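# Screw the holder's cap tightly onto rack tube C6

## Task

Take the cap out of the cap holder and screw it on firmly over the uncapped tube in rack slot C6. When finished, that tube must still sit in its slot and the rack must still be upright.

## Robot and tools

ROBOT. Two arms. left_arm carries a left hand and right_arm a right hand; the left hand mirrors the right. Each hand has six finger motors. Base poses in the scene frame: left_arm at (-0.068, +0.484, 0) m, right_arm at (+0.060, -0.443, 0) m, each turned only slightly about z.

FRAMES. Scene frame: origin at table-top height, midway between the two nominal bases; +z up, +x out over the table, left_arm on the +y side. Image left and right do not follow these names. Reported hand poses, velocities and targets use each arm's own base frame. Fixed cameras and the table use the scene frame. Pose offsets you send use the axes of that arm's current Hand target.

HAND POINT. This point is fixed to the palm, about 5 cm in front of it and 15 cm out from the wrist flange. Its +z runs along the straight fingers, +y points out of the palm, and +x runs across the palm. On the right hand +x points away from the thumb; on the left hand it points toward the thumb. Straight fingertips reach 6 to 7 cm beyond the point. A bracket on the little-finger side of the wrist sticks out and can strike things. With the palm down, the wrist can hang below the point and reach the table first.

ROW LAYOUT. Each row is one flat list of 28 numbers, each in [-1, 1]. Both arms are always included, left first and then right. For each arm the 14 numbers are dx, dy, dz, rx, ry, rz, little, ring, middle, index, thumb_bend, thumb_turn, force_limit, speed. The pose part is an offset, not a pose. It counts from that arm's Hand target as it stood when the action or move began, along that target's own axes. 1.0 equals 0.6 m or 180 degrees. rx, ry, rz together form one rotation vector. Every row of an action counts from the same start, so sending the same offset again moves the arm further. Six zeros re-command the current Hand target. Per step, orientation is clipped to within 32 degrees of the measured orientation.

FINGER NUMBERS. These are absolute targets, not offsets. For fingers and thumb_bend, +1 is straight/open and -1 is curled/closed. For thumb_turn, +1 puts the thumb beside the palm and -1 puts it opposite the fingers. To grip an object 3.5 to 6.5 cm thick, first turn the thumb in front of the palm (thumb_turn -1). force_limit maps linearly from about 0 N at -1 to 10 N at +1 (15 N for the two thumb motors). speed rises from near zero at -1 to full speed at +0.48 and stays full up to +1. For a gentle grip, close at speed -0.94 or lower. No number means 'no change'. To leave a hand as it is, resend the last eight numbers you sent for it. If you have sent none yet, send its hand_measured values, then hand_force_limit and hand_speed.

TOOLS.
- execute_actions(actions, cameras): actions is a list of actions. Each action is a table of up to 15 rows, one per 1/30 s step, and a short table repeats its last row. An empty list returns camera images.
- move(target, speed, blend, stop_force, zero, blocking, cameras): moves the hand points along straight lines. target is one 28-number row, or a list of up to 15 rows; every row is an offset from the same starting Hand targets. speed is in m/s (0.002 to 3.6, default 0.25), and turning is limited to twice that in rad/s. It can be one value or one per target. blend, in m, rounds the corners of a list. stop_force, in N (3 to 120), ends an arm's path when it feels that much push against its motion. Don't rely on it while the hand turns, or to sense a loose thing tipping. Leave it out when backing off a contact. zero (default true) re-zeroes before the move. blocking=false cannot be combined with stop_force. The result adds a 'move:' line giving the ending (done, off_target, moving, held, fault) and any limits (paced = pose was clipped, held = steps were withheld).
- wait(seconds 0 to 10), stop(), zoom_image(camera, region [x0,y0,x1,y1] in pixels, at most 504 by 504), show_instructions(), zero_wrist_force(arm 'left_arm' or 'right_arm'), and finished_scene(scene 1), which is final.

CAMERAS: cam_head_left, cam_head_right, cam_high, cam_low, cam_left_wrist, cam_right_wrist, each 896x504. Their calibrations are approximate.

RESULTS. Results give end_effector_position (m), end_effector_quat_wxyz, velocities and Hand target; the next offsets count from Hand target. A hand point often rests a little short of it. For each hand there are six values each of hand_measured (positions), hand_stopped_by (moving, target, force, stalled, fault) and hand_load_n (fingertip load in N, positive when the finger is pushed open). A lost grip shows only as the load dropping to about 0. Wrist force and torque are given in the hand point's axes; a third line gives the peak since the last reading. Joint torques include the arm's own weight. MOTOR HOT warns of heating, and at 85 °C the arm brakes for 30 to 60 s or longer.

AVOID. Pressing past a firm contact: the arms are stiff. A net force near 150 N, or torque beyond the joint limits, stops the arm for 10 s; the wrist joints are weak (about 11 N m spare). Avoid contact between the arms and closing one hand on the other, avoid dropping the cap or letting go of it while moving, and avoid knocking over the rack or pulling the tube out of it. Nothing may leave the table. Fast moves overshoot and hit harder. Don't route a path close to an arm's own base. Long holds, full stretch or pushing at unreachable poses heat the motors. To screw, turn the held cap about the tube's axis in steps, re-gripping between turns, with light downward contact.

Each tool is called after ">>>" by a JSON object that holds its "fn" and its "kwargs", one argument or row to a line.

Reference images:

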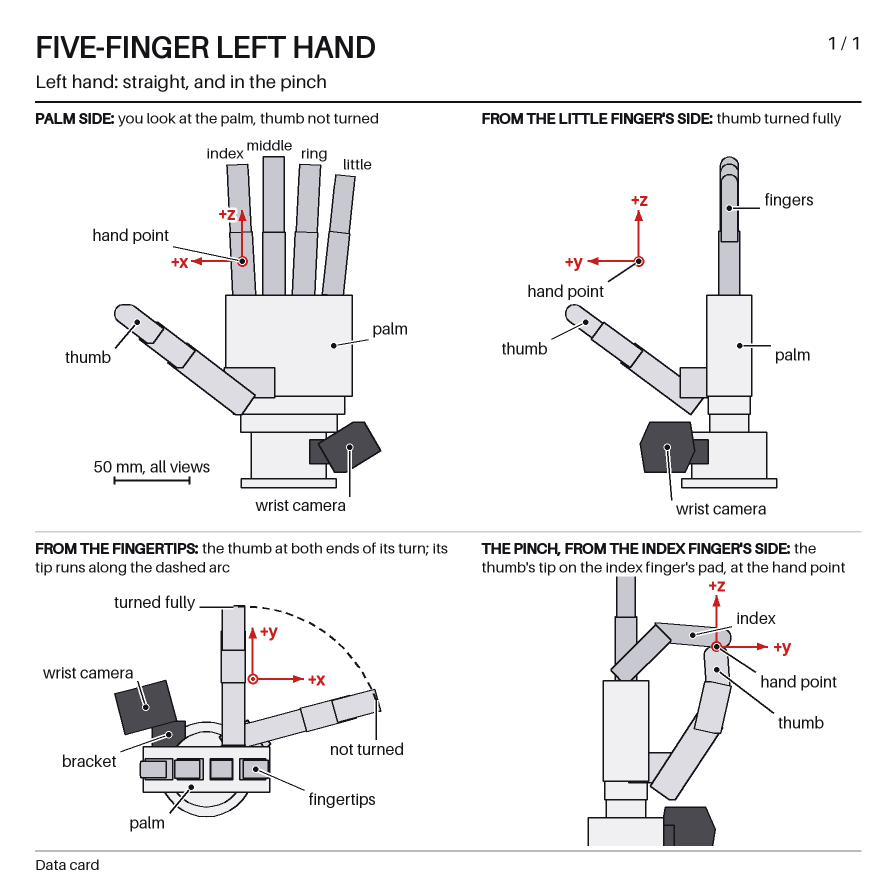

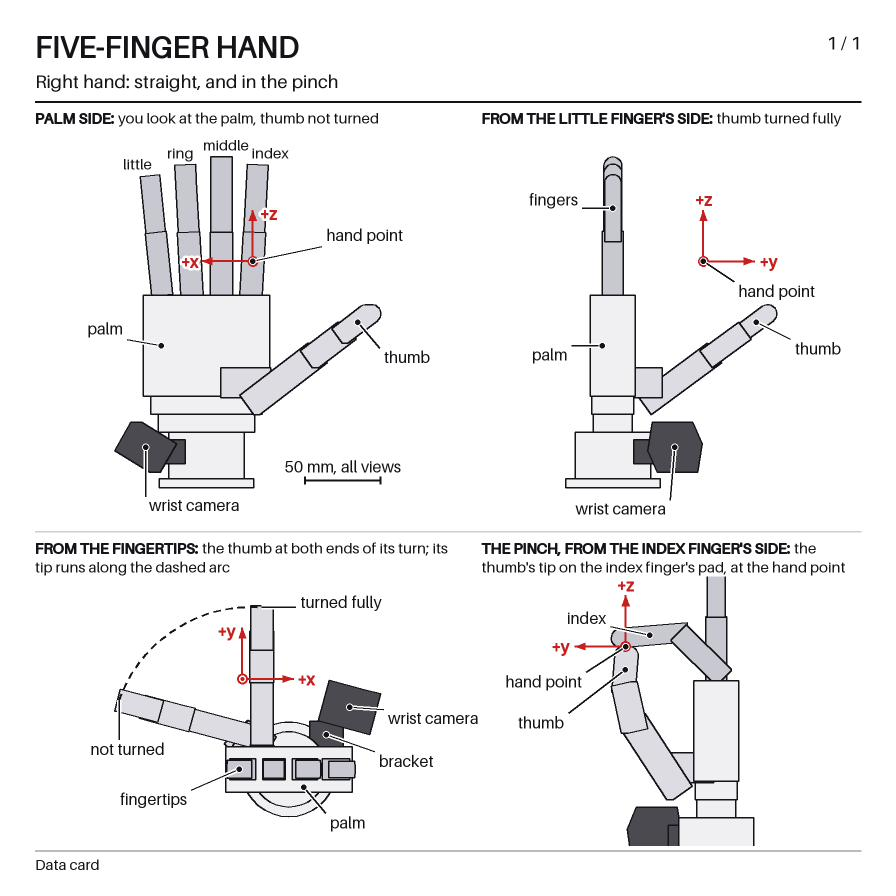

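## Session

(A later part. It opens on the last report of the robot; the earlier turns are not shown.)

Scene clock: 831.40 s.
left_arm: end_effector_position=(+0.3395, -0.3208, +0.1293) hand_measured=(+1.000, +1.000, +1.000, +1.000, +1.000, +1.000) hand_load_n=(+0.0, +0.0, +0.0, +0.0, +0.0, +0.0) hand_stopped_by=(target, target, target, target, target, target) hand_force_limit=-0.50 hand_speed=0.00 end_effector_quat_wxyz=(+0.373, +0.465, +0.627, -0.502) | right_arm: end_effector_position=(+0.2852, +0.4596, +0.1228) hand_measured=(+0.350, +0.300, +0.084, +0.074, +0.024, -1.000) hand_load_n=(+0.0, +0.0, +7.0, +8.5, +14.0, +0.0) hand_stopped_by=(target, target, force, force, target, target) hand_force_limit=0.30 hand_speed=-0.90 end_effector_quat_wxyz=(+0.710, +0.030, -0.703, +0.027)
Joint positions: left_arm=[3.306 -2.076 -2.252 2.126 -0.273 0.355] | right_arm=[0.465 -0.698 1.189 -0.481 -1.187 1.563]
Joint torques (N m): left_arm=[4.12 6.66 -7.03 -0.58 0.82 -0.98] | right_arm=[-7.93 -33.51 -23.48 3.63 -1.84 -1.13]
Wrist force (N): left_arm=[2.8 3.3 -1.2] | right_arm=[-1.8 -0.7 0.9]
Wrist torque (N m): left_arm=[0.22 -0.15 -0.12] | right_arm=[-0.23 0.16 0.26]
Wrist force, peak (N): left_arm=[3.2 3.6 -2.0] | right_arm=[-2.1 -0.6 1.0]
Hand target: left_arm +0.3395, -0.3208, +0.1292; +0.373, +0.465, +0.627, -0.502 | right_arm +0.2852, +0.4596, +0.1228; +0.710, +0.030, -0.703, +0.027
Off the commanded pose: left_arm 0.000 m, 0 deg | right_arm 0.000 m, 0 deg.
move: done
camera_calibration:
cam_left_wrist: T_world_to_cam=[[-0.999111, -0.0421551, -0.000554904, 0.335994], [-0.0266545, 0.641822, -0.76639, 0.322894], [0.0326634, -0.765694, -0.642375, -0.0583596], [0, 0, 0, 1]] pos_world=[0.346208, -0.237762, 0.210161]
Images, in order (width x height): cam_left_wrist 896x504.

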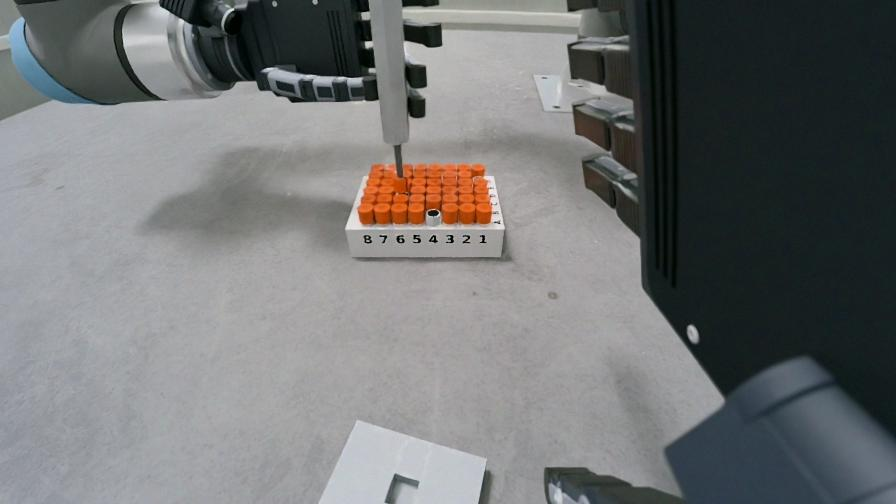

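>>> {"fn": "move", "kwargs": {
  "target": [0,0,0,0,0,0,1,1,1,1,1,1,-0.5,0,0,-0.0075,0.0015,0,0,0,0.35,0.3,-0.14,-0.14,0.02,-1,0.3,-0.9],
  "speed": 0.02,
  "cameras": ["cam_left_wrist"]
}}

>>> {"fn": "zoom_image", "kwargs": {
  "camera": "cam_left_wrist",
  "region": [376, 160, 426, 210]
}}

Scene clock: 842.63 s.
left_arm: end_effector_position=(+0.3395, -0.3208, +0.1292) hand_measured=(+1.000, +1.000, +1.000, +1.000, +1.000, +1.000) hand_load_n=(+0.0, +0.0, +0.0, +0.0, +0.0, +0.0) hand_stopped_by=(target, target, target, target, target, target) hand_force_limit=-0.50 hand_speed=0.00 end_effector_quat_wxyz=(+0.373, +0.465, +0.627, -0.502) | right_arm: end_effector_position=(+0.2846, +0.4549, +0.1228) hand_measured=(+0.350, +0.300, +0.084, +0.074, +0.024, -1.000) hand_load_n=(+0.0, +0.0, +7.0, +8.5, +14.0, +0.0) hand_stopped_by=(target, target, force, force, target, target) hand_force_limit=0.30 hand_speed=-0.90 end_effector_quat_wxyz=(+0.710, +0.030, -0.703, +0.027)
Joint positions: left_arm=[3.306 -2.077 -2.252 2.126 -0.273 0.356] | right_arm=[0.459 -0.706 1.203 -0.488 -1.193 1.563]
Joint torques (N m): left_arm=[4.57 6.9 -8.43 -5.01 1.96 1.1] | right_arm=[1.38 -57.32 -21.01 0.97 -0.51 1.59]
Wrist force (N): left_arm=[2.7 3.1 -1.2] | right_arm=[-1.8 -0.8 1.0]
Wrist torque (N m): left_arm=[0.18 -0.13 -0.12] | right_arm=[-0.23 0.13 0.26]
Wrist force, peak (N): left_arm=[3.1 3.3 -1.3] | right_arm=[-2.1 -0.4 1.1]
Hand target: left_arm +0.3395, -0.3208, +0.1292; +0.373, +0.465, +0.627, -0.502 | right_arm +0.2846, +0.4550, +0.1228; +0.710, +0.030, -0.703, +0.027
Off the commanded pose: left_arm 0.000 m, 0 deg | right_arm 0.000 m, 0 deg.
move: done
camera_calibration:
cam_left_wrist: T_world_to_cam=[[-0.999106, -0.0422792, -0.000253865, 0.335801], [-0.0269602, 0.641703, -0.766479, 0.32291], [0.0325691, -0.765787, -0.642269, -0.0584322], [0, 0, 0, 1]] pos_world=[0.34611, -0.237761, 0.21006]
Images, in order (width x height): cam_left_wrist 896x504.

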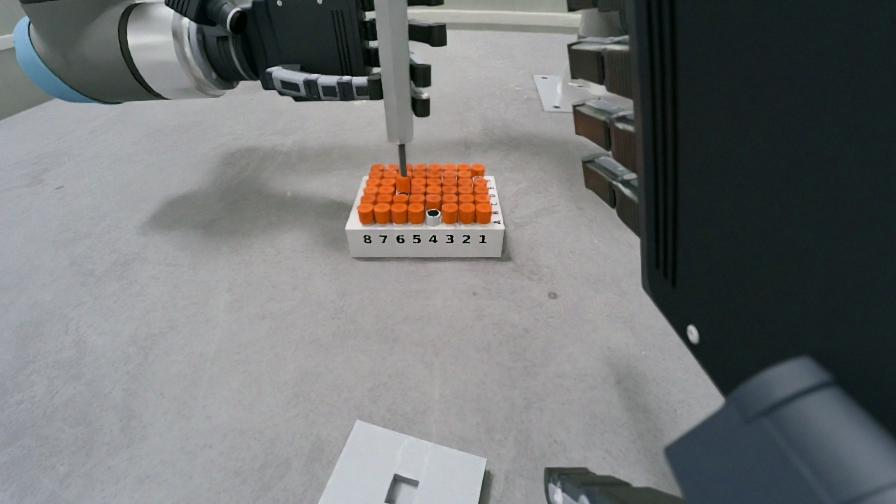

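Scaled by 10.080.

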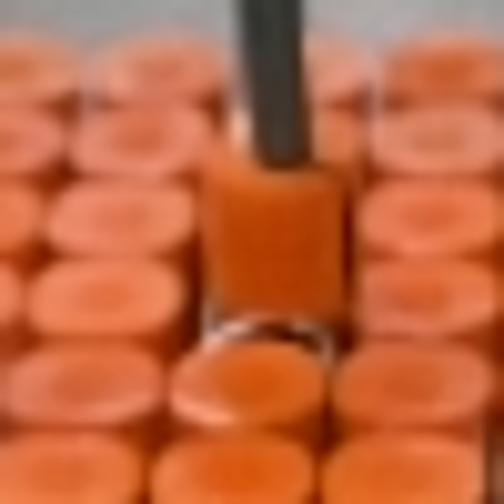

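>>> {"fn": "move", "kwargs": {
  "target": [0,0,0,0,0,0,1,1,1,1,1,1,-0.5,0,0,0,-0.002,0,0,0,0.35,0.3,-0.14,-0.14,0.02,-1,0.3,-0.9],
  "speed": 0.02,
  "cameras": ["cam_left_wrist"]
}}

>>> {"fn": "zoom_image", "kwargs": {
  "camera": "cam_left_wrist",
  "region": [376, 160, 426, 210]
}}

Scene clock: 845.80 s.
left_arm: end_effector_position=(+0.3395, -0.3208, +0.1292) hand_measured=(+1.000, +1.000, +1.000, +1.000, +1.000, +1.000) hand_load_n=(+0.0, +0.0, +0.0, +0.0, +0.0, +0.0) hand_stopped_by=(target, target, target, target, target, target) hand_force_limit=-0.50 hand_speed=0.00 end_effector_quat_wxyz=(+0.373, +0.465, +0.627, -0.502) | right_arm: end_effector_position=(+0.2859, +0.4552, +0.1228) hand_measured=(+0.350, +0.300, +0.084, +0.074, +0.024, -1.000) hand_load_n=(+0.0, +0.0, +7.0, +9.0, +13.5, +0.0) hand_stopped_by=(target, target, force, force, target, target) hand_force_limit=0.30 hand_speed=-0.90 end_effector_quat_wxyz=(+0.710, +0.030, -0.703, +0.027)
Joint positions: left_arm=[3.306 -2.077 -2.252 2.126 -0.273 0.356] | right_arm=[0.458 -0.703 1.199 -0.486 -1.193 1.563]
Joint torques (N m): left_arm=[2.32 11.46 -8.04 -4.71 -1.32 1.07] | right_arm=[-8.19 -31.07 -20.19 3.55 -1.54 1.46]
Wrist force (N): left_arm=[2.9 3.2 -1.2] | right_arm=[-1.8 -0.5 1.0]
Wrist torque (N m): left_arm=[0.19 -0.16 -0.12] | right_arm=[-0.20 0.14 0.27]
Wrist force, peak (N): left_arm=[2.9 3.3 -1.3] | right_arm=[-2.2 -0.6 1.0]
Hand target: left_arm +0.3395, -0.3208, +0.1292; +0.373, +0.465, +0.627, -0.502 | right_arm +0.2858, +0.4551, +0.1228; +0.710, +0.030, -0.703, +0.027
Off the commanded pose: left_arm 0.000 m, 0 deg | right_arm 0.000 m, 0 deg.
move: done
camera_calibration:
cam_left_wrist: T_world_to_cam=[[-0.999109, -0.0422009, -0.000191775, 0.335808], [-0.0269575, 0.641705, -0.766478, 0.322909], [0.0324691, -0.76579, -0.642271, -0.0583981], [0, 0, 0, 1]] pos_world=[0.34611, -0.237762, 0.21006]
Images, in order (width x height): cam_left_wrist 896x504.

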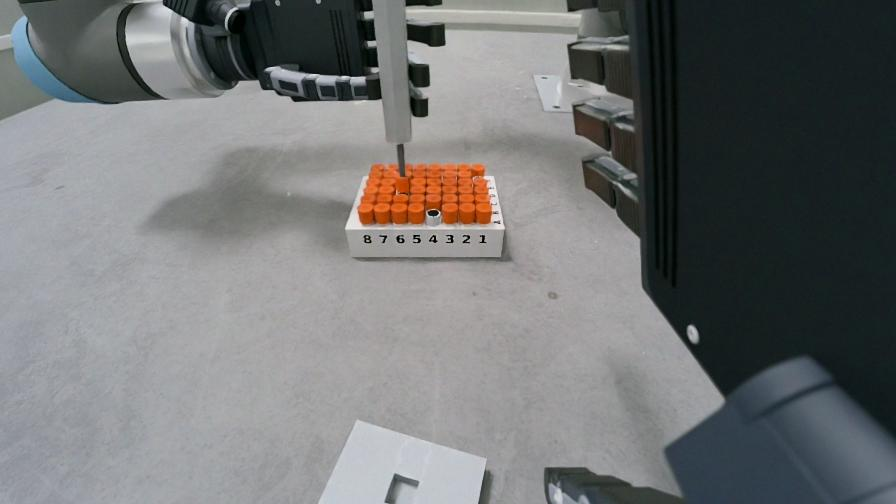

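Scaled by 10.080.

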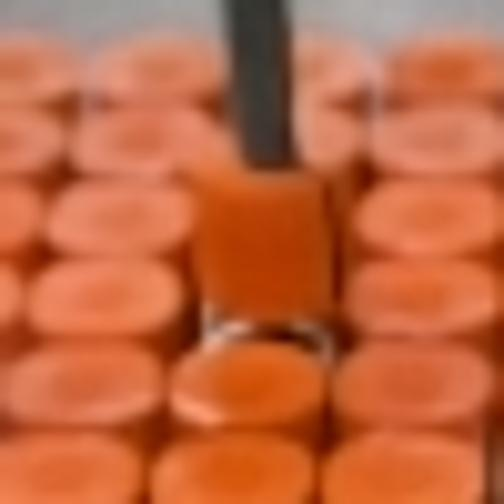

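>>> {"fn": "move", "kwargs": {
  "target": [-0.0377,0.1001,0.0317,0.1816,0.0549,0.0423,1,1,1,1,1,1,-0.5,0,0,0,0,0,0,0,0.35,0.3,-0.14,-0.14,0.02,-1,0.3,-0.9],
  "speed": 0.25,
  "cameras": ["cam_left_wrist"]
}}

>>> {"fn": "zoom_image", "kwargs": {
  "camera": "cam_left_wrist",
  "region": [336, 196, 386, 246]
}}

>>> {"fn": "move", "kwargs": {
  "target": [-0.0377,0.1001,0.0317,0.1816,0.0549,0.0423,1,1,1,1,1,1,-0.5,0,0,0,0,0,0,0,0.35,0.3,-0.14,-0.14,0.02,-1,0.3,-0.9],
  "speed": 0.25,
  "cameras": ["cam_left_wrist"]
}}

>>> {"fn": "zoom_image", "kwargs": {
  "camera": "cam_left_wrist",
  "region": [326, 232, 376, 282]
}}

Scene clock: 850.20 s.
left_arm: end_effector_position=(+0.4035, -0.3402, +0.1291) hand_measured=(+1.000, +1.000, +1.000, +1.000, +1.000, +1.000) hand_load_n=(+0.0, +0.0, +0.0, +0.0, +0.0, +0.0) hand_stopped_by=(target, target, target, target, target, target) hand_force_limit=-0.50 hand_speed=0.00 end_effector_quat_wxyz=(+0.205, +0.631, +0.458, -0.591) | right_arm: end_effector_position=(+0.2858, +0.4551, +0.1228) hand_measured=(+0.350, +0.300, +0.084, +0.074, +0.024, -1.000) hand_load_n=(+0.0, +0.0, +6.5, +9.0, +13.5, +0.0) hand_stopped_by=(target, target, force, force, target, target) hand_force_limit=0.30 hand_speed=-0.90 end_effector_quat_wxyz=(+0.710, +0.030, -0.703, +0.027)
Joint positions: left_arm=[3.168 -2.373 -1.732 1.322 -0.667 0.99] | right_arm=[0.458 -0.703 1.199 -0.486 -1.193 1.563]
Joint torques (N m): left_arm=[-1.19 61.98 21.02 -4.49 -2.3 0.99] | right_arm=[-8.97 -59.29 -3.55 -0.32 2.17 1.32]
Wrist force (N): left_arm=[2.5 3.2 -1.3] | right_arm=[-1.7 -0.4 0.8]
Wrist torque (N m): left_arm=[0.22 -0.09 -0.22] | right_arm=[-0.16 0.13 0.28]
Wrist force, peak (N): left_arm=[2.9 4.0 -2.4] | right_arm=[-2.0 -0.7 1.0]
Hand target: left_arm +0.4035, -0.3402, +0.1293; +0.205, +0.632, +0.458, -0.591 | right_arm +0.2858, +0.4551, +0.1228; +0.710, +0.030, -0.703, +0.027
Off the commanded pose: left_arm 0.000 m, 0 deg | right_arm 0.000 m, 0 deg.
move: done
camera_calibration:
cam_left_wrist: T_world_to_cam=[[-0.842917, 0.538043, -0.0000404662, 0.533399], [0.345457, 0.541148, -0.766693, 0.152611], [-0.412492, -0.646273, -0.642014, 0.144752], [0, 0, 0, 1]] pos_world=[0.456599, -0.276027, 0.20996]
Images, in order (width x height): cam_left_wrist 896x504.

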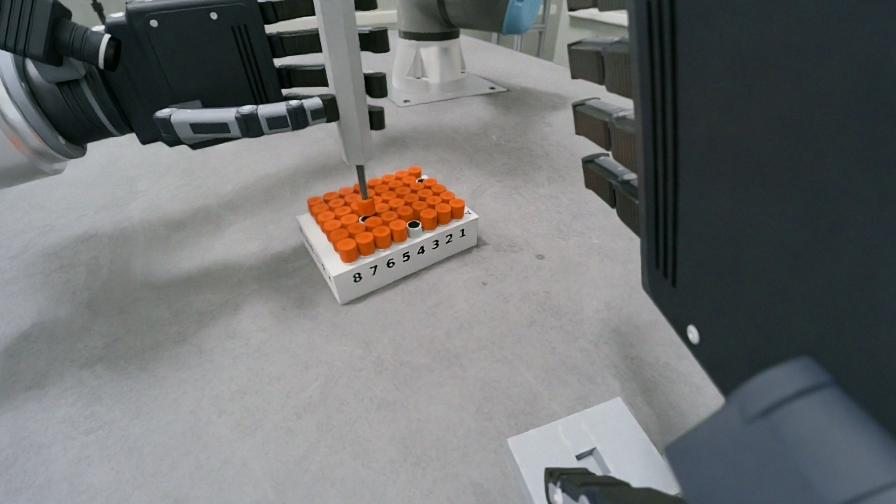

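Scaled by 10.080.

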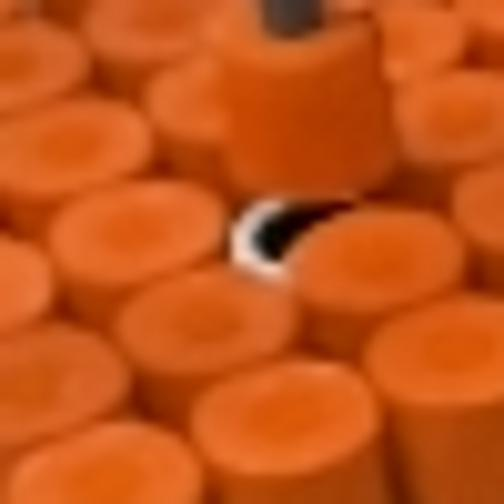

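Scene clock: 851.93 s.
left_arm: end_effector_position=(+0.4449, -0.3928, +0.1291) hand_measured=(+1.000, +1.000, +1.000, +1.000, +1.000, +1.000) hand_load_n=(+0.0, +0.0, -0.5, +0.0, +0.0, +0.0) hand_stopped_by=(target, target, target, target, target, target) hand_force_limit=-0.50 hand_speed=0.00 end_effector_quat_wxyz=(+0.018, +0.740, +0.247, -0.625) | right_arm: end_effector_position=(+0.2858, +0.4551, +0.1228) hand_measured=(+0.350, +0.300, +0.084, +0.074, +0.024, -1.000) hand_load_n=(+0.0, +0.0, +6.5, +9.0, +14.0, +0.0) hand_stopped_by=(target, target, force, force, target, target) hand_force_limit=0.30 hand_speed=-0.90 end_effector_quat_wxyz=(+0.710, +0.030, -0.703, +0.027)
Joint positions: left_arm=[2.943 -2.696 -1.019 0.829 -1.035 1.145] | right_arm=[0.458 -0.703 1.199 -0.486 -1.193 1.563]
Joint torques (N m): left_arm=[-3.9 77.84 29.12 -4.53 -1.51 0.01] | right_arm=[-8.66 -60.04 -3.91 -0.29 1.95 0.97]
Wrist force (N): left_arm=[2.8 3.1 -1.3] | right_arm=[-1.8 -0.5 0.9]
Wrist torque (N m): left_arm=[0.22 -0.15 -0.22] | right_arm=[-0.19 0.16 0.26]
Wrist force, peak (N): left_arm=[2.7 3.6 -2.0] | right_arm=[-2.0 -0.6 0.9]
Hand target: left_arm +0.4449, -0.3928, +0.1293; +0.018, +0.740, +0.247, -0.625 | right_arm +0.2858, +0.4551, +0.1228; +0.710, +0.030, -0.703, +0.027
Off the commanded pose: left_arm 0.000 m, 0 deg | right_arm 0.000 m, 0 deg.
move: done
camera_calibration:
cam_left_wrist: T_world_to_cam=[[-0.382088, 0.924126, -0.000295873, 0.543175], [0.593362, 0.245085, -0.766717, -0.0598738], [-0.70847, -0.293129, -0.641985, 0.398151], [0, 0, 0, 1]] pos_world=[0.525146, -0.370578, 0.209861]
Images, in order (width x height): cam_left_wrist 896x504.

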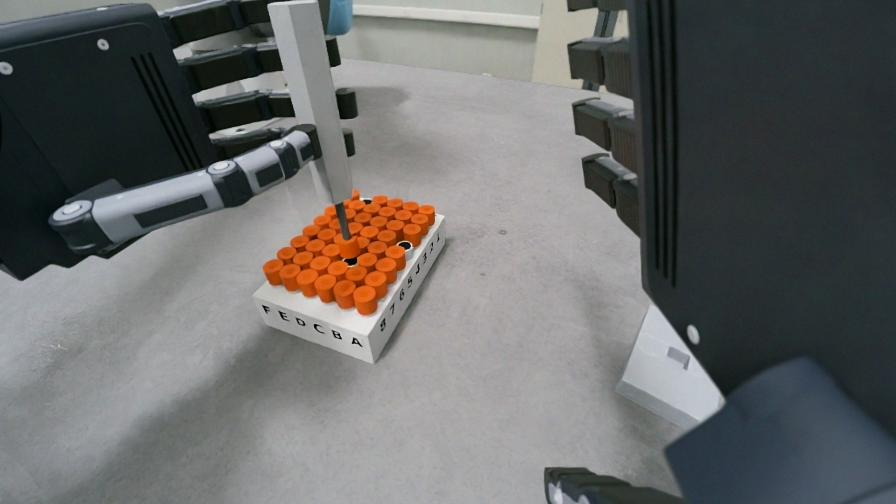

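Scaled by 10.080.

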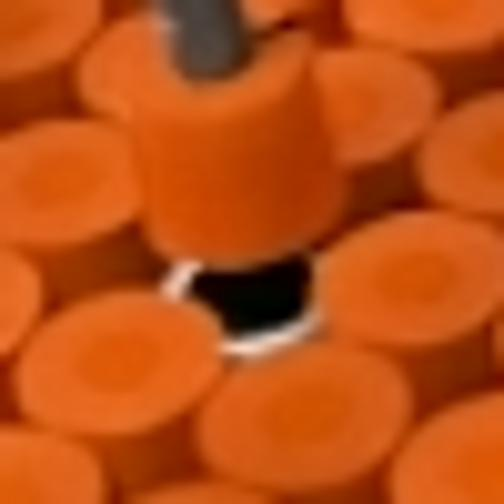

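>>> {"fn": "move", "kwargs": {
  "target": [0,0,0,0,0,0,1,1,1,1,1,1,-0.5,0,0,-0.0024,-0.0012,0,0,0,0.35,0.3,-0.14,-0.14,0.02,-1,0.3,-0.9],
  "speed": 0.02,
  "cameras": ["cam_left_wrist"]
}}

>>> {"fn": "zoom_image", "kwargs": {
  "camera": "cam_left_wrist",
  "region": [326, 232, 376, 282]
}}

>>> {"fn": "move", "kwargs": {
  "target": [0.0235,-0.1037,0.0337,-0.1816,-0.0549,-0.0423,1,1,1,1,1,1,-0.5,0,0,0,0,0,0,0,0.35,0.3,-0.14,-0.14,0.02,-1,0.3,-0.9],
  "speed": 0.25
}}

>>> {"fn": "move", "kwargs": {
  "target": [0.0235,-0.1037,0.0337,-0.1816,-0.0549,-0.0423,1,1,1,1,1,1,-0.5,0,0,0,0,0,0,0,0.35,0.3,-0.14,-0.14,0.02,-1,0.3,-0.9],
  "speed": 0.2,
  "cameras": ["cam_left_wrist"]
}}

>>> {"fn": "zoom_image", "kwargs": {
  "camera": "cam_left_wrist",
  "region": [376, 160, 426, 210]
}}

Scene clock: 859.33 s.
left_arm: end_effector_position=(+0.4449, -0.3928, +0.1293) hand_measured=(+1.000, +1.000, +1.000, +1.000, +1.000, +1.000) hand_load_n=(+0.0, +0.0, +0.0, +0.0, +0.0, +0.0) hand_stopped_by=(target, target, target, target, target, target) hand_force_limit=-0.50 hand_speed=0.00 end_effector_quat_wxyz=(+0.018, +0.740, +0.247, -0.625) | right_arm: end_effector_position=(+0.2867, +0.4537, +0.1228) hand_measured=(+0.350, +0.300, +0.084, +0.074, +0.024, -1.000) hand_load_n=(+0.0, +0.0, +6.5, +9.0, +14.0, +0.0) hand_stopped_by=(target, target, force, force, target, target) hand_force_limit=0.30 hand_speed=-0.90 end_effector_quat_wxyz=(+0.710, +0.030, -0.703, +0.027)
Joint positions: left_arm=[2.943 -2.696 -1.018 0.828 -1.036 1.145] | right_arm=[0.456 -0.704 1.199 -0.487 -1.196 1.563]
Joint torques (N m): left_arm=[-5.21 78.98 28.9 -3.95 -1.82 1.02] | right_arm=[-6.16 -65.13 -3.98 -0.36 -1.08 1.27]
Wrist force (N): left_arm=[2.7 3.2 -1.1] | right_arm=[-1.8 -0.5 0.7]
Wrist torque (N m): left_arm=[0.21 -0.12 -0.23] | right_arm=[-0.19 0.17 0.26]
Wrist force, peak (N): left_arm=[2.7 3.5 -1.5] | right_arm=[-2.2 -0.7 0.9]
Hand target: left_arm +0.4449, -0.3928, +0.1293; +0.018, +0.740, +0.247, -0.625 | right_arm +0.2867, +0.4538, +0.1228; +0.710, +0.030, -0.703, +0.027
Off the commanded pose: left_arm 0.000 m, 0 deg | right_arm 0.000 m, 0 deg.
move: done
camera_calibration:
cam_left_wrist: T_world_to_cam=[[-0.381804, 0.924243, -0.000425525, 0.543187], [0.593661, 0.244888, -0.766549, -0.0599605], [-0.708373, -0.292924, -0.642186, 0.398315], [0, 0, 0, 1]] pos_world=[0.525143, -0.370677, 0.210061]
Images, in order (width x height): cam_left_wrist 896x504.

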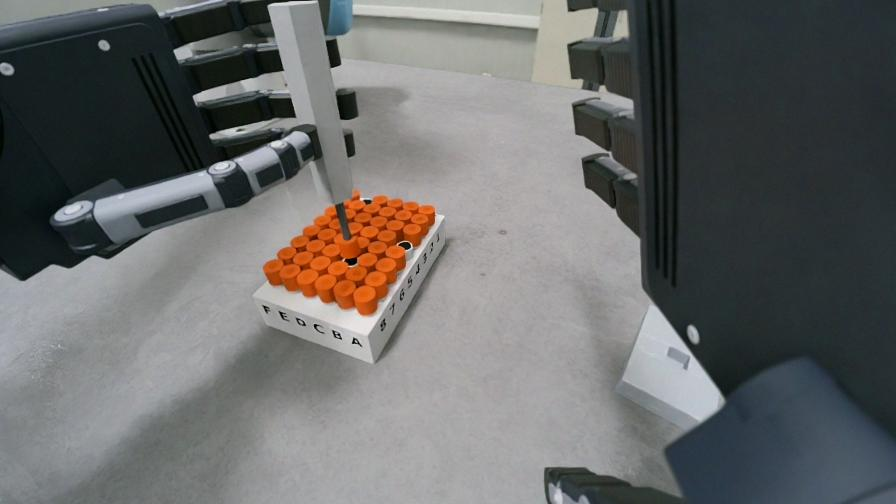

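Scaled by 10.080.

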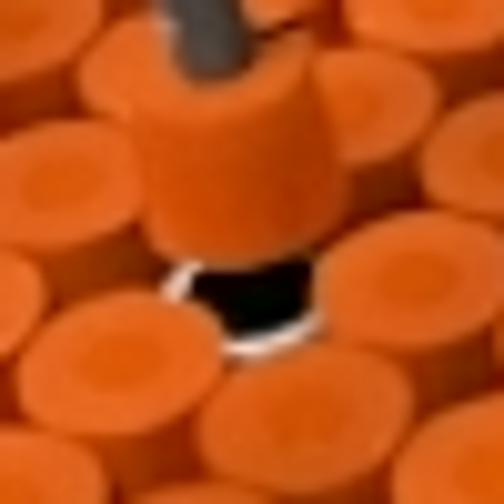

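Scene clock: 861.07 s.
left_arm: end_effector_position=(+0.4036, -0.3402, +0.1294) hand_measured=(+1.000, +1.000, +1.000, +1.000, +1.000, +1.000) hand_load_n=(+0.0, +0.0, +0.0, +0.0, +0.0, +0.0) hand_stopped_by=(target, target, target, target, target, target) hand_force_limit=-0.50 hand_speed=0.00 end_effector_quat_wxyz=(+0.205, +0.632, +0.458, -0.591) | right_arm: end_effector_position=(+0.2867, +0.4538, +0.1228) hand_measured=(+0.350, +0.300, +0.084, +0.074, +0.024, -1.000) hand_load_n=(+0.0, +0.0, +7.0, +9.0, +14.0, +0.0) hand_stopped_by=(target, target, force, force, target, target) hand_force_limit=0.30 hand_speed=-0.90 end_effector_quat_wxyz=(+0.710, +0.030, -0.703, +0.027)
Joint positions: left_arm=[3.168 -2.372 -1.732 1.322 -0.667 0.991] | right_arm=[0.456 -0.704 1.199 -0.487 -1.196 1.563]
Joint torques (N m): left_arm=[4.58 17.49 -3.17 0.16 0.92 -0.42] | right_arm=[9.42 -66.87 -13.33 0.68 1.85 1.23]
Wrist force (N): left_arm=[2.5 3.2 -1.3] | right_arm=[-1.6 -0.5 0.7]
Wrist torque (N m): left_arm=[0.22 -0.11 -0.14] | right_arm=[-0.19 0.16 0.26]
Wrist force, peak (N): left_arm=[2.3 5.1 -1.1] | right_arm=[-2.1 -0.5 1.0]
Hand target: left_arm +0.4036, -0.3402, +0.1293; +0.205, +0.632, +0.458, -0.591 | right_arm +0.2867, +0.4538, +0.1228; +0.710, +0.030, -0.703, +0.027
Off the commanded pose: left_arm 0.000 m, 0 deg | right_arm 0.000 m, 0 deg.
move: done

Scene clock: 863.17 s.
left_arm: end_effector_position=(+0.3396, -0.3207, +0.1294) hand_measured=(+1.000, +1.000, +1.000, +1.000, +1.000, +1.000) hand_load_n=(+0.0, +0.0, +0.0, +0.0, +0.0, +0.0) hand_stopped_by=(target, target, target, target, target, target) hand_force_limit=-0.50 hand_speed=0.00 end_effector_quat_wxyz=(+0.373, +0.465, +0.627, -0.502) | right_arm: end_effector_position=(+0.2867, +0.4538, +0.1228) hand_measured=(+0.350, +0.300, +0.084, +0.074, +0.024, -1.000) hand_load_n=(+0.0, +0.0, +7.0, +9.0, +13.5, +0.0) hand_stopped_by=(target, target, force, force, target, target) hand_force_limit=0.30 hand_speed=-0.90 end_effector_quat_wxyz=(+0.710, +0.030, -0.703, +0.027)
Joint positions: left_arm=[3.306 -2.076 -2.251 2.126 -0.273 0.356] | right_arm=[0.456 -0.704 1.199 -0.487 -1.196 1.563]
Joint torques (N m): left_arm=[4.81 5.96 -5.95 -0.68 1.01 -0.84] | right_arm=[8.59 -66.65 -23.07 2.15 1.83 1.14]
Wrist force (N): left_arm=[2.9 3.2 -1.1] | right_arm=[-1.8 -0.5 0.7]
Wrist torque (N m): left_arm=[0.19 -0.17 -0.11] | right_arm=[-0.17 0.16 0.27]
Wrist force, peak (N): left_arm=[2.6 4.2 -2.0] | right_arm=[-2.1 -0.5 1.0]
Hand target: left_arm +0.3395, -0.3207, +0.1293; +0.373, +0.465, +0.627, -0.502 | right_arm +0.2867, +0.4538, +0.1228; +0.710, +0.030, -0.703, +0.027
Off the commanded pose: left_arm 0.000 m, 0 deg | right_arm 0.000 m, 0 deg.
move: done
camera_calibration:
cam_left_wrist: T_world_to_cam=[[-0.999114, -0.0420799, -0.000489267, 0.335999], [-0.0266565, 0.641824, -0.766388, 0.322895], [0.0325635, -0.765696, -0.642377, -0.0583256], [0, 0, 0, 1]] pos_world=[0.346208, -0.237763, 0.21016]
Images, in order (width x height): cam_left_wrist 896x504.

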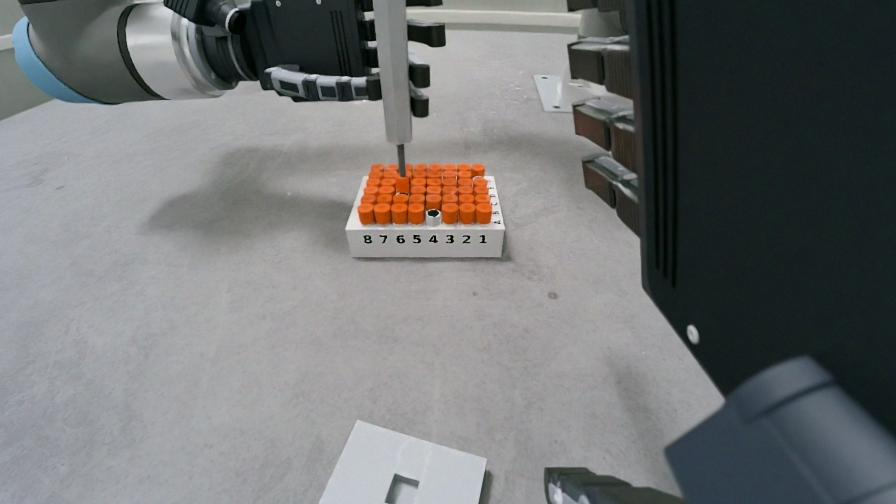

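Scaled by 10.080.

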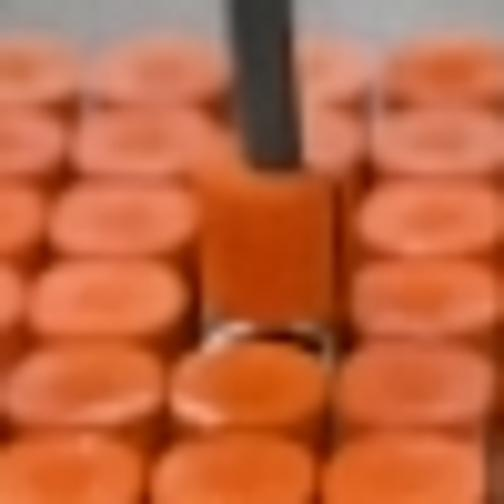

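>>> {"fn": "move", "kwargs": {
  "target": [0,0,0,0,0,0,1,1,1,1,1,1,-0.5,0,0,-0.0022,-0.001,0,0,0,0.35,0.3,-0.14,-0.14,0.02,-1,0.3,-0.9],
  "speed": 0.02,
  "cameras": ["cam_left_wrist"]
}}

>>> {"fn": "zoom_image", "kwargs": {
  "camera": "cam_left_wrist",
  "region": [376, 160, 426, 210]
}}

>>> {"fn": "move", "kwargs": {
  "target": [-0.0377,0.1001,0.0317,0.1816,0.0549,0.0423,1,1,1,1,1,1,-0.5,0,0,0,0,0,0,0,0.35,0.3,-0.14,-0.14,0.02,-1,0.3,-0.9],
  "speed": 0.25
}}

>>> {"fn": "move", "kwargs": {
  "target": [-0.0377,0.1001,0.0317,0.1816,0.0549,0.0423,1,1,1,1,1,1,-0.5,0,0,0,0,0,0,0,0.35,0.3,-0.14,-0.14,0.02,-1,0.3,-0.9],
  "speed": 0.25,
  "cameras": ["cam_left_wrist"]
}}

>>> {"fn": "zoom_image", "kwargs": {
  "camera": "cam_left_wrist",
  "region": [326, 232, 376, 282]
}}

Scene clock: 867.20 s.
left_arm: end_effector_position=(+0.3395, -0.3207, +0.1293) hand_measured=(+1.000, +1.000, +1.000, +1.000, +1.000, +1.000) hand_load_n=(+0.0, +0.0, +0.0, +0.0, +0.0, +0.0) hand_stopped_by=(target, target, target, target, target, target) hand_force_limit=-0.50 hand_speed=0.00 end_effector_quat_wxyz=(+0.373, +0.465, +0.627, -0.502) | right_arm: end_effector_position=(+0.2874, +0.4525, +0.1228) hand_measured=(+0.350, +0.300, +0.084, +0.074, +0.024, -1.000) hand_load_n=(+0.0, +0.0, +6.5, +9.0, +14.0, +0.0) hand_stopped_by=(target, target, force, force, target, target) hand_force_limit=0.30 hand_speed=-0.90 end_effector_quat_wxyz=(+0.710, +0.030, -0.703, +0.027)
Joint positions: left_arm=[3.307 -2.077 -2.252 2.126 -0.273 0.356] | right_arm=[0.454 -0.704 1.2 -0.487 -1.198 1.563]
Joint torques (N m): left_arm=[4.96 8.39 -8.25 -4.81 2 1.14] | right_arm=[-5.94 -68.21 -4.1 -0.27 -1 1.17]
Wrist force (N): left_arm=[2.7 3.3 -1.0] | right_arm=[-1.9 -0.7 1.0]
Wrist torque (N m): left_arm=[0.20 -0.13 -0.13] | right_arm=[-0.22 0.14 0.26]
Wrist force, peak (N): left_arm=[3.1 3.2 -1.2] | right_arm=[-2.1 -0.4 1.0]
Hand target: left_arm +0.3395, -0.3207, +0.1293; +0.373, +0.465, +0.627, -0.502 | right_arm +0.2874, +0.4525, +0.1228; +0.710, +0.030, -0.703, +0.027
Off the commanded pose: left_arm 0.000 m, 0 deg | right_arm 0.000 m, 0 deg.
move: done
camera_calibration:
cam_left_wrist: T_world_to_cam=[[-0.999106, -0.0422792, -0.000253865, 0.335901], [-0.0269602, 0.641703, -0.766479, 0.322913], [0.0325691, -0.765787, -0.642269, -0.0584354], [0, 0, 0, 1]] pos_world=[0.34621, -0.237761, 0.21006]
Images, in order (width x height): cam_left_wrist 896x504.

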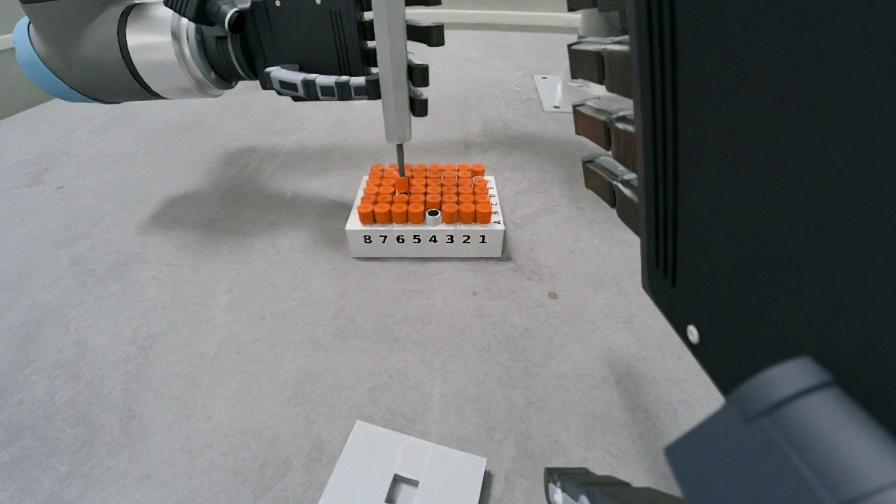

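Scaled by 10.080.

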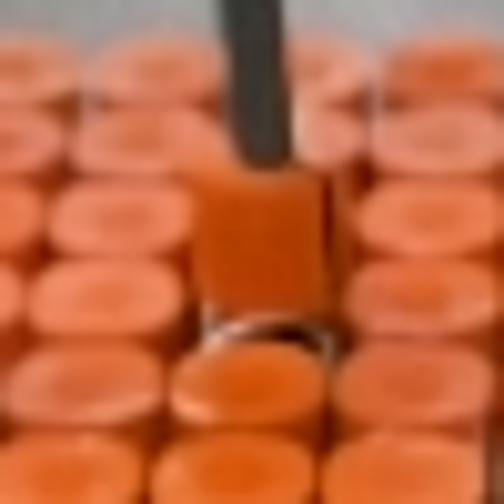

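Scene clock: 868.93 s.
left_arm: end_effector_position=(+0.4036, -0.3402, +0.1292) hand_measured=(+1.000, +1.000, +1.000, +1.000, +1.000, +1.000) hand_load_n=(+0.0, +0.0, +0.0, +0.0, +0.0, +0.0) hand_stopped_by=(target, target, target, target, target, target) hand_force_limit=-0.50 hand_speed=0.00 end_effector_quat_wxyz=(+0.205, +0.631, +0.458, -0.591) | right_arm: end_effector_position=(+0.2874, +0.4525, +0.1228) hand_measured=(+0.350, +0.300, +0.084, +0.074, +0.024, -1.000) hand_load_n=(+0.0, +0.0, +6.5, +9.0, +14.0, +0.0) hand_stopped_by=(target, target, force, force, target, target) hand_force_limit=0.30 hand_speed=-0.90 end_effector_quat_wxyz=(+0.710, +0.030, -0.703, +0.027)
Joint positions: left_arm=[3.168 -2.373 -1.732 1.322 -0.667 0.99] | right_arm=[0.454 -0.704 1.2 -0.487 -1.198 1.563]
Joint torques (N m): left_arm=[-1.73 61.54 20.55 -4.09 -2.31 1.22] | right_arm=[8.6 -62.81 -9.92 0.78 2.1 1.24]
Wrist force (N): left_arm=[2.6 3.2 -1.3] | right_arm=[-2.0 -0.5 0.9]
Wrist torque (N m): left_arm=[0.22 -0.11 -0.22] | right_arm=[-0.18 0.17 0.26]
Wrist force, peak (N): left_arm=[3.0 3.7 -2.3] | right_arm=[-2.1 -0.6 1.0]
Hand target: left_arm +0.4036, -0.3402, +0.1293; +0.205, +0.632, +0.458, -0.591 | right_arm +0.2874, +0.4525, +0.1228; +0.710, +0.030, -0.703, +0.027
Off the commanded pose: left_arm 0.000 m, 0 deg | right_arm 0.000 m, 0 deg.
move: done

Scene clock: 870.67 s.
left_arm: end_effector_position=(+0.4449, -0.3928, +0.1292) hand_measured=(+1.000, +1.000, +1.000, +1.000, +1.000, +1.000) hand_load_n=(+0.0, +0.0, +0.0, -0.5, +0.0, +0.0) hand_stopped_by=(target, target, target, target, target, target) hand_force_limit=-0.50 hand_speed=0.00 end_effector_quat_wxyz=(+0.018, +0.740, +0.247, -0.625) | right_arm: end_effector_position=(+0.2874, +0.4525, +0.1228) hand_measured=(+0.350, +0.300, +0.084, +0.074, +0.024, -1.000) hand_load_n=(+0.0, +0.0, +6.5, +8.5, +14.0, +0.0) hand_stopped_by=(target, target, force, force, target, target) hand_force_limit=0.30 hand_speed=-0.90 end_effector_quat_wxyz=(+0.710, +0.030, -0.703, +0.027)
Joint positions: left_arm=[2.943 -2.696 -1.019 0.829 -1.035 1.145] | right_arm=[0.454 -0.704 1.2 -0.487 -1.198 1.563]
Joint torques (N m): left_arm=[-4.4 76.75 30.05 -4.33 -1.55 0.03] | right_arm=[8.17 -58.16 -13.73 1.52 1.95 1.18]
Wrist force (N): left_arm=[2.6 3.1 -1.4] | right_arm=[-1.8 -0.6 0.8]
Wrist torque (N m): left_arm=[0.22 -0.12 -0.24] | right_arm=[-0.19 0.14 0.27]
Wrist force, peak (N): left_arm=[2.6 3.8 -1.8] | right_arm=[-2.1 -0.6 1.1]
Hand target: left_arm +0.4449, -0.3928, +0.1294; +0.018, +0.740, +0.247, -0.625 | right_arm +0.2874, +0.4525, +0.1228; +0.710, +0.030, -0.703, +0.027
Off the commanded pose: left_arm 0.000 m, 0 deg | right_arm 0.000 m, 0 deg.
move: done
camera_calibration:
cam_left_wrist: T_world_to_cam=[[-0.382088, 0.924126, -0.000295873, 0.543213], [0.593362, 0.245085, -0.766717, -0.0598565], [-0.70847, -0.293129, -0.641985, 0.398286], [0, 0, 0, 1]] pos_world=[0.525246, -0.370578, 0.209961]
Images, in order (width x height): cam_left_wrist 896x504.

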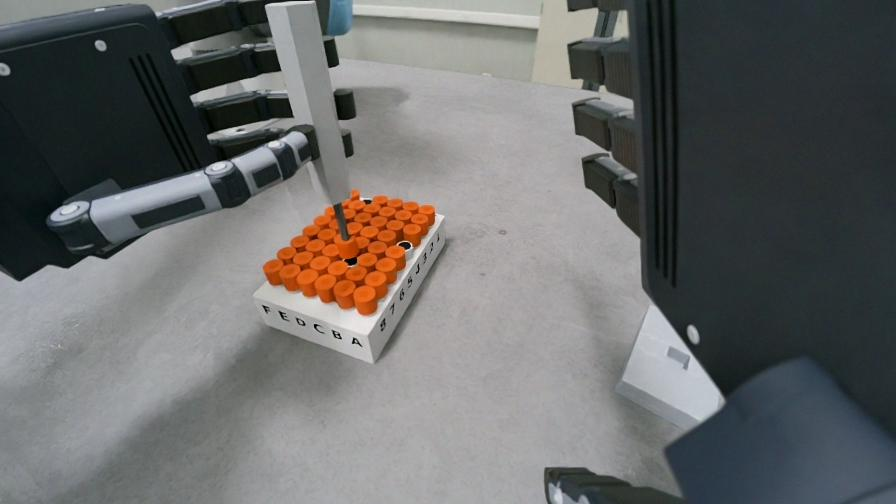

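Scaled by 10.080.

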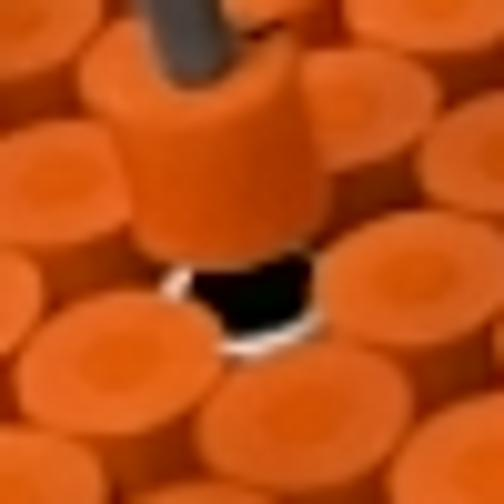

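>>> {"fn": "move", "kwargs": {
  "target": [0,0,0,0,0,0,1,1,1,1,1,1,-0.5,0,-0.0033,-0.0003,0,0,0,0,0.35,0.3,-0.14,-0.14,0.02,-1,0.3,-0.9],
  "speed": 0.02,
  "cameras": ["cam_left_wrist"]
}}

>>> {"fn": "zoom_image", "kwargs": {
  "camera": "cam_left_wrist",
  "region": [326, 232, 376, 282]
}}

>>> {"fn": "move", "kwargs": {
  "target": [0.0235,-0.1037,0.0337,-0.1816,-0.0549,-0.0423,1,1,1,1,1,1,-0.5,0,0,0,0,0,0,0,0.35,0.3,-0.14,-0.14,0.02,-1,0.3,-0.9],
  "speed": 0.25
}}

>>> {"fn": "move", "kwargs": {
  "target": [0.0235,-0.1037,0.0337,-0.1816,-0.0549,-0.0423,1,1,1,1,1,1,-0.5,0,0,0,0,0,0,0,0.35,0.3,-0.14,-0.14,0.02,-1,0.3,-0.9],
  "speed": 0.2,
  "cameras": ["cam_left_wrist"]
}}

>>> {"fn": "zoom_image", "kwargs": {
  "camera": "cam_left_wrist",
  "region": [376, 160, 426, 210]
}}

Scene clock: 874.90 s.
left_arm: end_effector_position=(+0.4449, -0.3928, +0.1294) hand_measured=(+1.000, +1.000, +1.000, +1.000, +1.000, +1.000) hand_load_n=(+0.0, +0.0, +0.0, +0.0, +0.0, +0.0) hand_stopped_by=(target, target, target, target, target, target) hand_force_limit=-0.50 hand_speed=0.00 end_effector_quat_wxyz=(+0.018, +0.740, +0.247, -0.625) | right_arm: end_effector_position=(+0.2874, +0.4523, +0.1208) hand_measured=(+0.350, +0.300, +0.084, +0.074, +0.024, -1.000) hand_load_n=(+0.0, +0.0, +7.5, +8.0, +13.5, -1.5) hand_stopped_by=(target, target, force, force, target, target) hand_force_limit=0.30 hand_speed=-0.90 end_effector_quat_wxyz=(+0.710, +0.030, -0.703, +0.027)
Joint positions: left_arm=[2.943 -2.696 -1.018 0.828 -1.036 1.145] | right_arm=[0.454 -0.702 1.202 -0.491 -1.198 1.563]
Joint torques (N m): left_arm=[-5.39 78.68 29.75 -4 -1.9 0.99] | right_arm=[-10.94 -28.13 -4.9 -0.67 -1.94 1.3]
Wrist force (N): left_arm=[2.7 3.1 -1.3] | right_arm=[3.3 -1.0 0.2]
Wrist torque (N m): left_arm=[0.21 -0.13 -0.23] | right_arm=[-0.20 0.17 0.30]
Wrist force, peak (N): left_arm=[2.7 3.4 -1.3] | right_arm=[3.7 -0.8 0.1]
Hand target: left_arm +0.4449, -0.3928, +0.1294; +0.018, +0.740, +0.247, -0.625 | right_arm +0.2874, +0.4523, +0.1208; +0.710, +0.030, -0.703, +0.027
Off the commanded pose: left_arm 0.000 m, 0 deg | right_arm 0.000 m, 0 deg.
move: done
camera_calibration:
cam_left_wrist: T_world_to_cam=[[-0.381804, 0.924243, -0.000425525, 0.543133], [0.593661, 0.244888, -0.766549, -0.0599677], [-0.708373, -0.292924, -0.642186, 0.398479], [0, 0, 0, 1]] pos_world=[0.525243, -0.370577, 0.210161]
Images, in order (width x height): cam_left_wrist 896x504.

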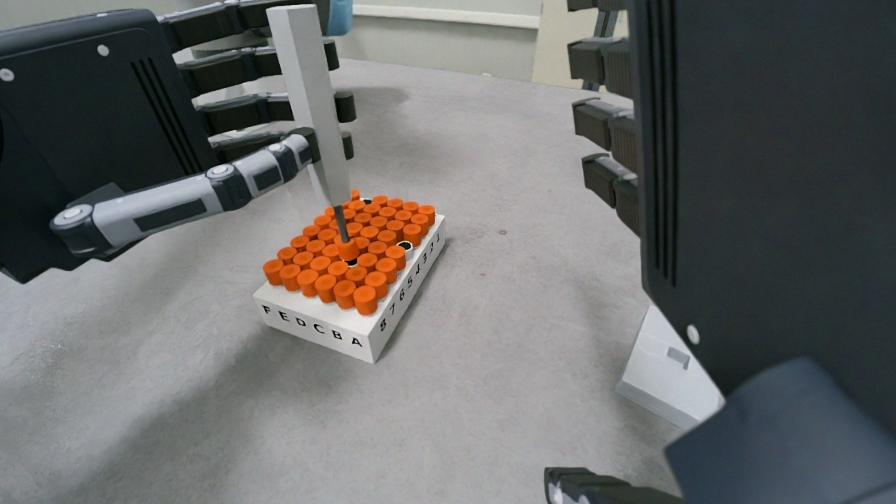

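Scaled by 10.080.

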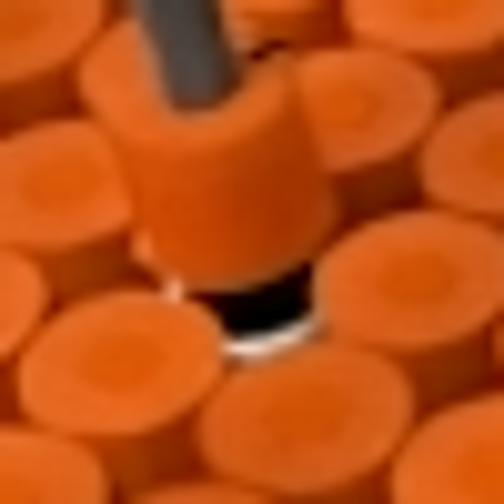

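Scene clock: 876.63 s.
left_arm: end_effector_position=(+0.4037, -0.3402, +0.1295) hand_measured=(+1.000, +1.000, +1.000, +1.000, +1.000, +1.000) hand_load_n=(+0.0, +0.0, +0.0, +0.0, +0.0, +0.0) hand_stopped_by=(target, target, target, target, target, target) hand_force_limit=-0.50 hand_speed=0.00 end_effector_quat_wxyz=(+0.205, +0.632, +0.458, -0.591) | right_arm: end_effector_position=(+0.2874, +0.4523, +0.1208) hand_measured=(+0.350, +0.300, +0.084, +0.074, +0.024, -1.000) hand_load_n=(+0.0, +0.0, +7.5, +8.0, +14.0, -1.5) hand_stopped_by=(target, target, force, force, target, target) hand_force_limit=0.30 hand_speed=-0.90 end_effector_quat_wxyz=(+0.710, +0.030, -0.703, +0.027)
Joint positions: left_arm=[3.168 -2.372 -1.732 1.322 -0.667 0.991] | right_arm=[0.453 -0.702 1.202 -0.491 -1.198 1.563]
Joint torques (N m): left_arm=[5.09 17.92 -1.64 -0.12 0.86 -0.71] | right_arm=[-9.78 -36.33 -16.78 2.34 -1.82 1.04]
Wrist force (N): left_arm=[2.7 3.2 -1.2] | right_arm=[3.4 -1.0 0.3]
Wrist torque (N m): left_arm=[0.21 -0.13 -0.13] | right_arm=[-0.21 0.17 0.30]
Wrist force, peak (N): left_arm=[2.3 4.8 -1.3] | right_arm=[3.6 -0.9 0.0]
Hand target: left_arm +0.4036, -0.3401, +0.1294; +0.205, +0.632, +0.458, -0.591 | right_arm +0.2874, +0.4523, +0.1208; +0.710, +0.030, -0.703, +0.027
Off the commanded pose: left_arm 0.000 m, 0 deg | right_arm 0.000 m, 0 deg.
move: done

Scene clock: 878.73 s.
left_arm: end_effector_position=(+0.3396, -0.3207, +0.1294) hand_measured=(+1.000, +1.000, +1.000, +1.000, +1.000, +1.000) hand_load_n=(+0.0, +0.0, +0.0, +0.0, +0.0, +0.0) hand_stopped_by=(target, target, target, target, target, target) hand_force_limit=-0.50 hand_speed=0.00 end_effector_quat_wxyz=(+0.373, +0.465, +0.627, -0.502) | right_arm: end_effector_position=(+0.2874, +0.4523, +0.1208) hand_measured=(+0.350, +0.300, +0.084, +0.074, +0.024, -1.000) hand_load_n=(+0.0, +0.0, +7.5, +8.0, +13.5, -1.5) hand_stopped_by=(target, target, force, force, target, target) hand_force_limit=0.30 hand_speed=-0.90 end_effector_quat_wxyz=(+0.710, +0.030, -0.703, +0.027)
Joint positions: left_arm=[3.307 -2.076 -2.251 2.126 -0.273 0.356] | right_arm=[0.453 -0.702 1.202 -0.491 -1.198 1.563]
Joint torques (N m): left_arm=[5.23 5.39 -6.25 -0.51 1.02 -0.98] | right_arm=[-10.48 -46.84 -21 2.44 -1.64 1.46]
Wrist force (N): left_arm=[2.8 3.1 -1.1] | right_arm=[3.0 -0.9 0.4]
Wrist torque (N m): left_arm=[0.17 -0.14 -0.12] | right_arm=[-0.21 0.21 0.28]
Wrist force, peak (N): left_arm=[2.5 3.9 -2.1] | right_arm=[3.6 -0.9 0.2]
Hand target: left_arm +0.3396, -0.3207, +0.1294; +0.373, +0.465, +0.627, -0.502 | right_arm +0.2874, +0.4523, +0.1208; +0.710, +0.030, -0.703, +0.027
Off the commanded pose: left_arm 0.000 m, 0 deg | right_arm 0.000 m, 0 deg.
move: done
camera_calibration:
cam_left_wrist: T_world_to_cam=[[-0.999111, -0.0421551, -0.000554904, 0.336094], [-0.0266545, 0.641822, -0.76639, 0.322973], [0.0326634, -0.765694, -0.642375, -0.0582986], [0, 0, 0, 1]] pos_world=[0.346308, -0.237762, 0.210261]
Images, in order (width x height): cam_left_wrist 896x504.

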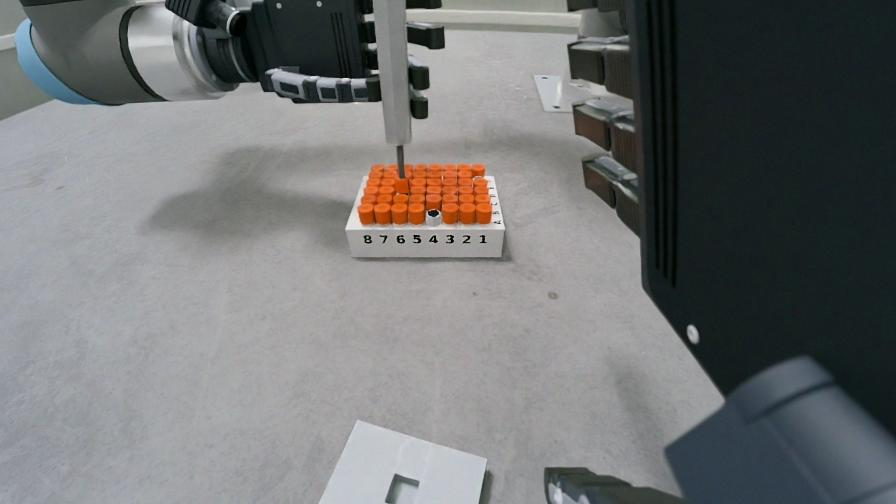

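Scaled by 10.080.

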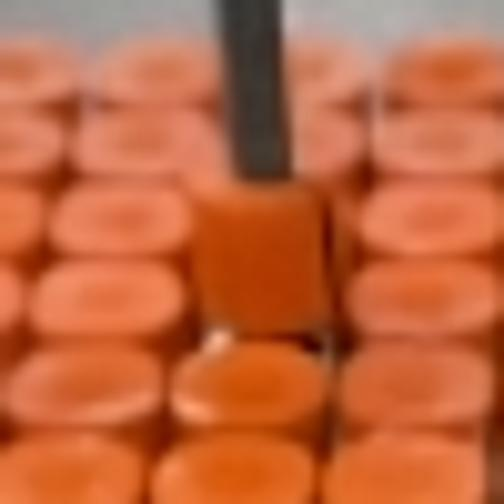

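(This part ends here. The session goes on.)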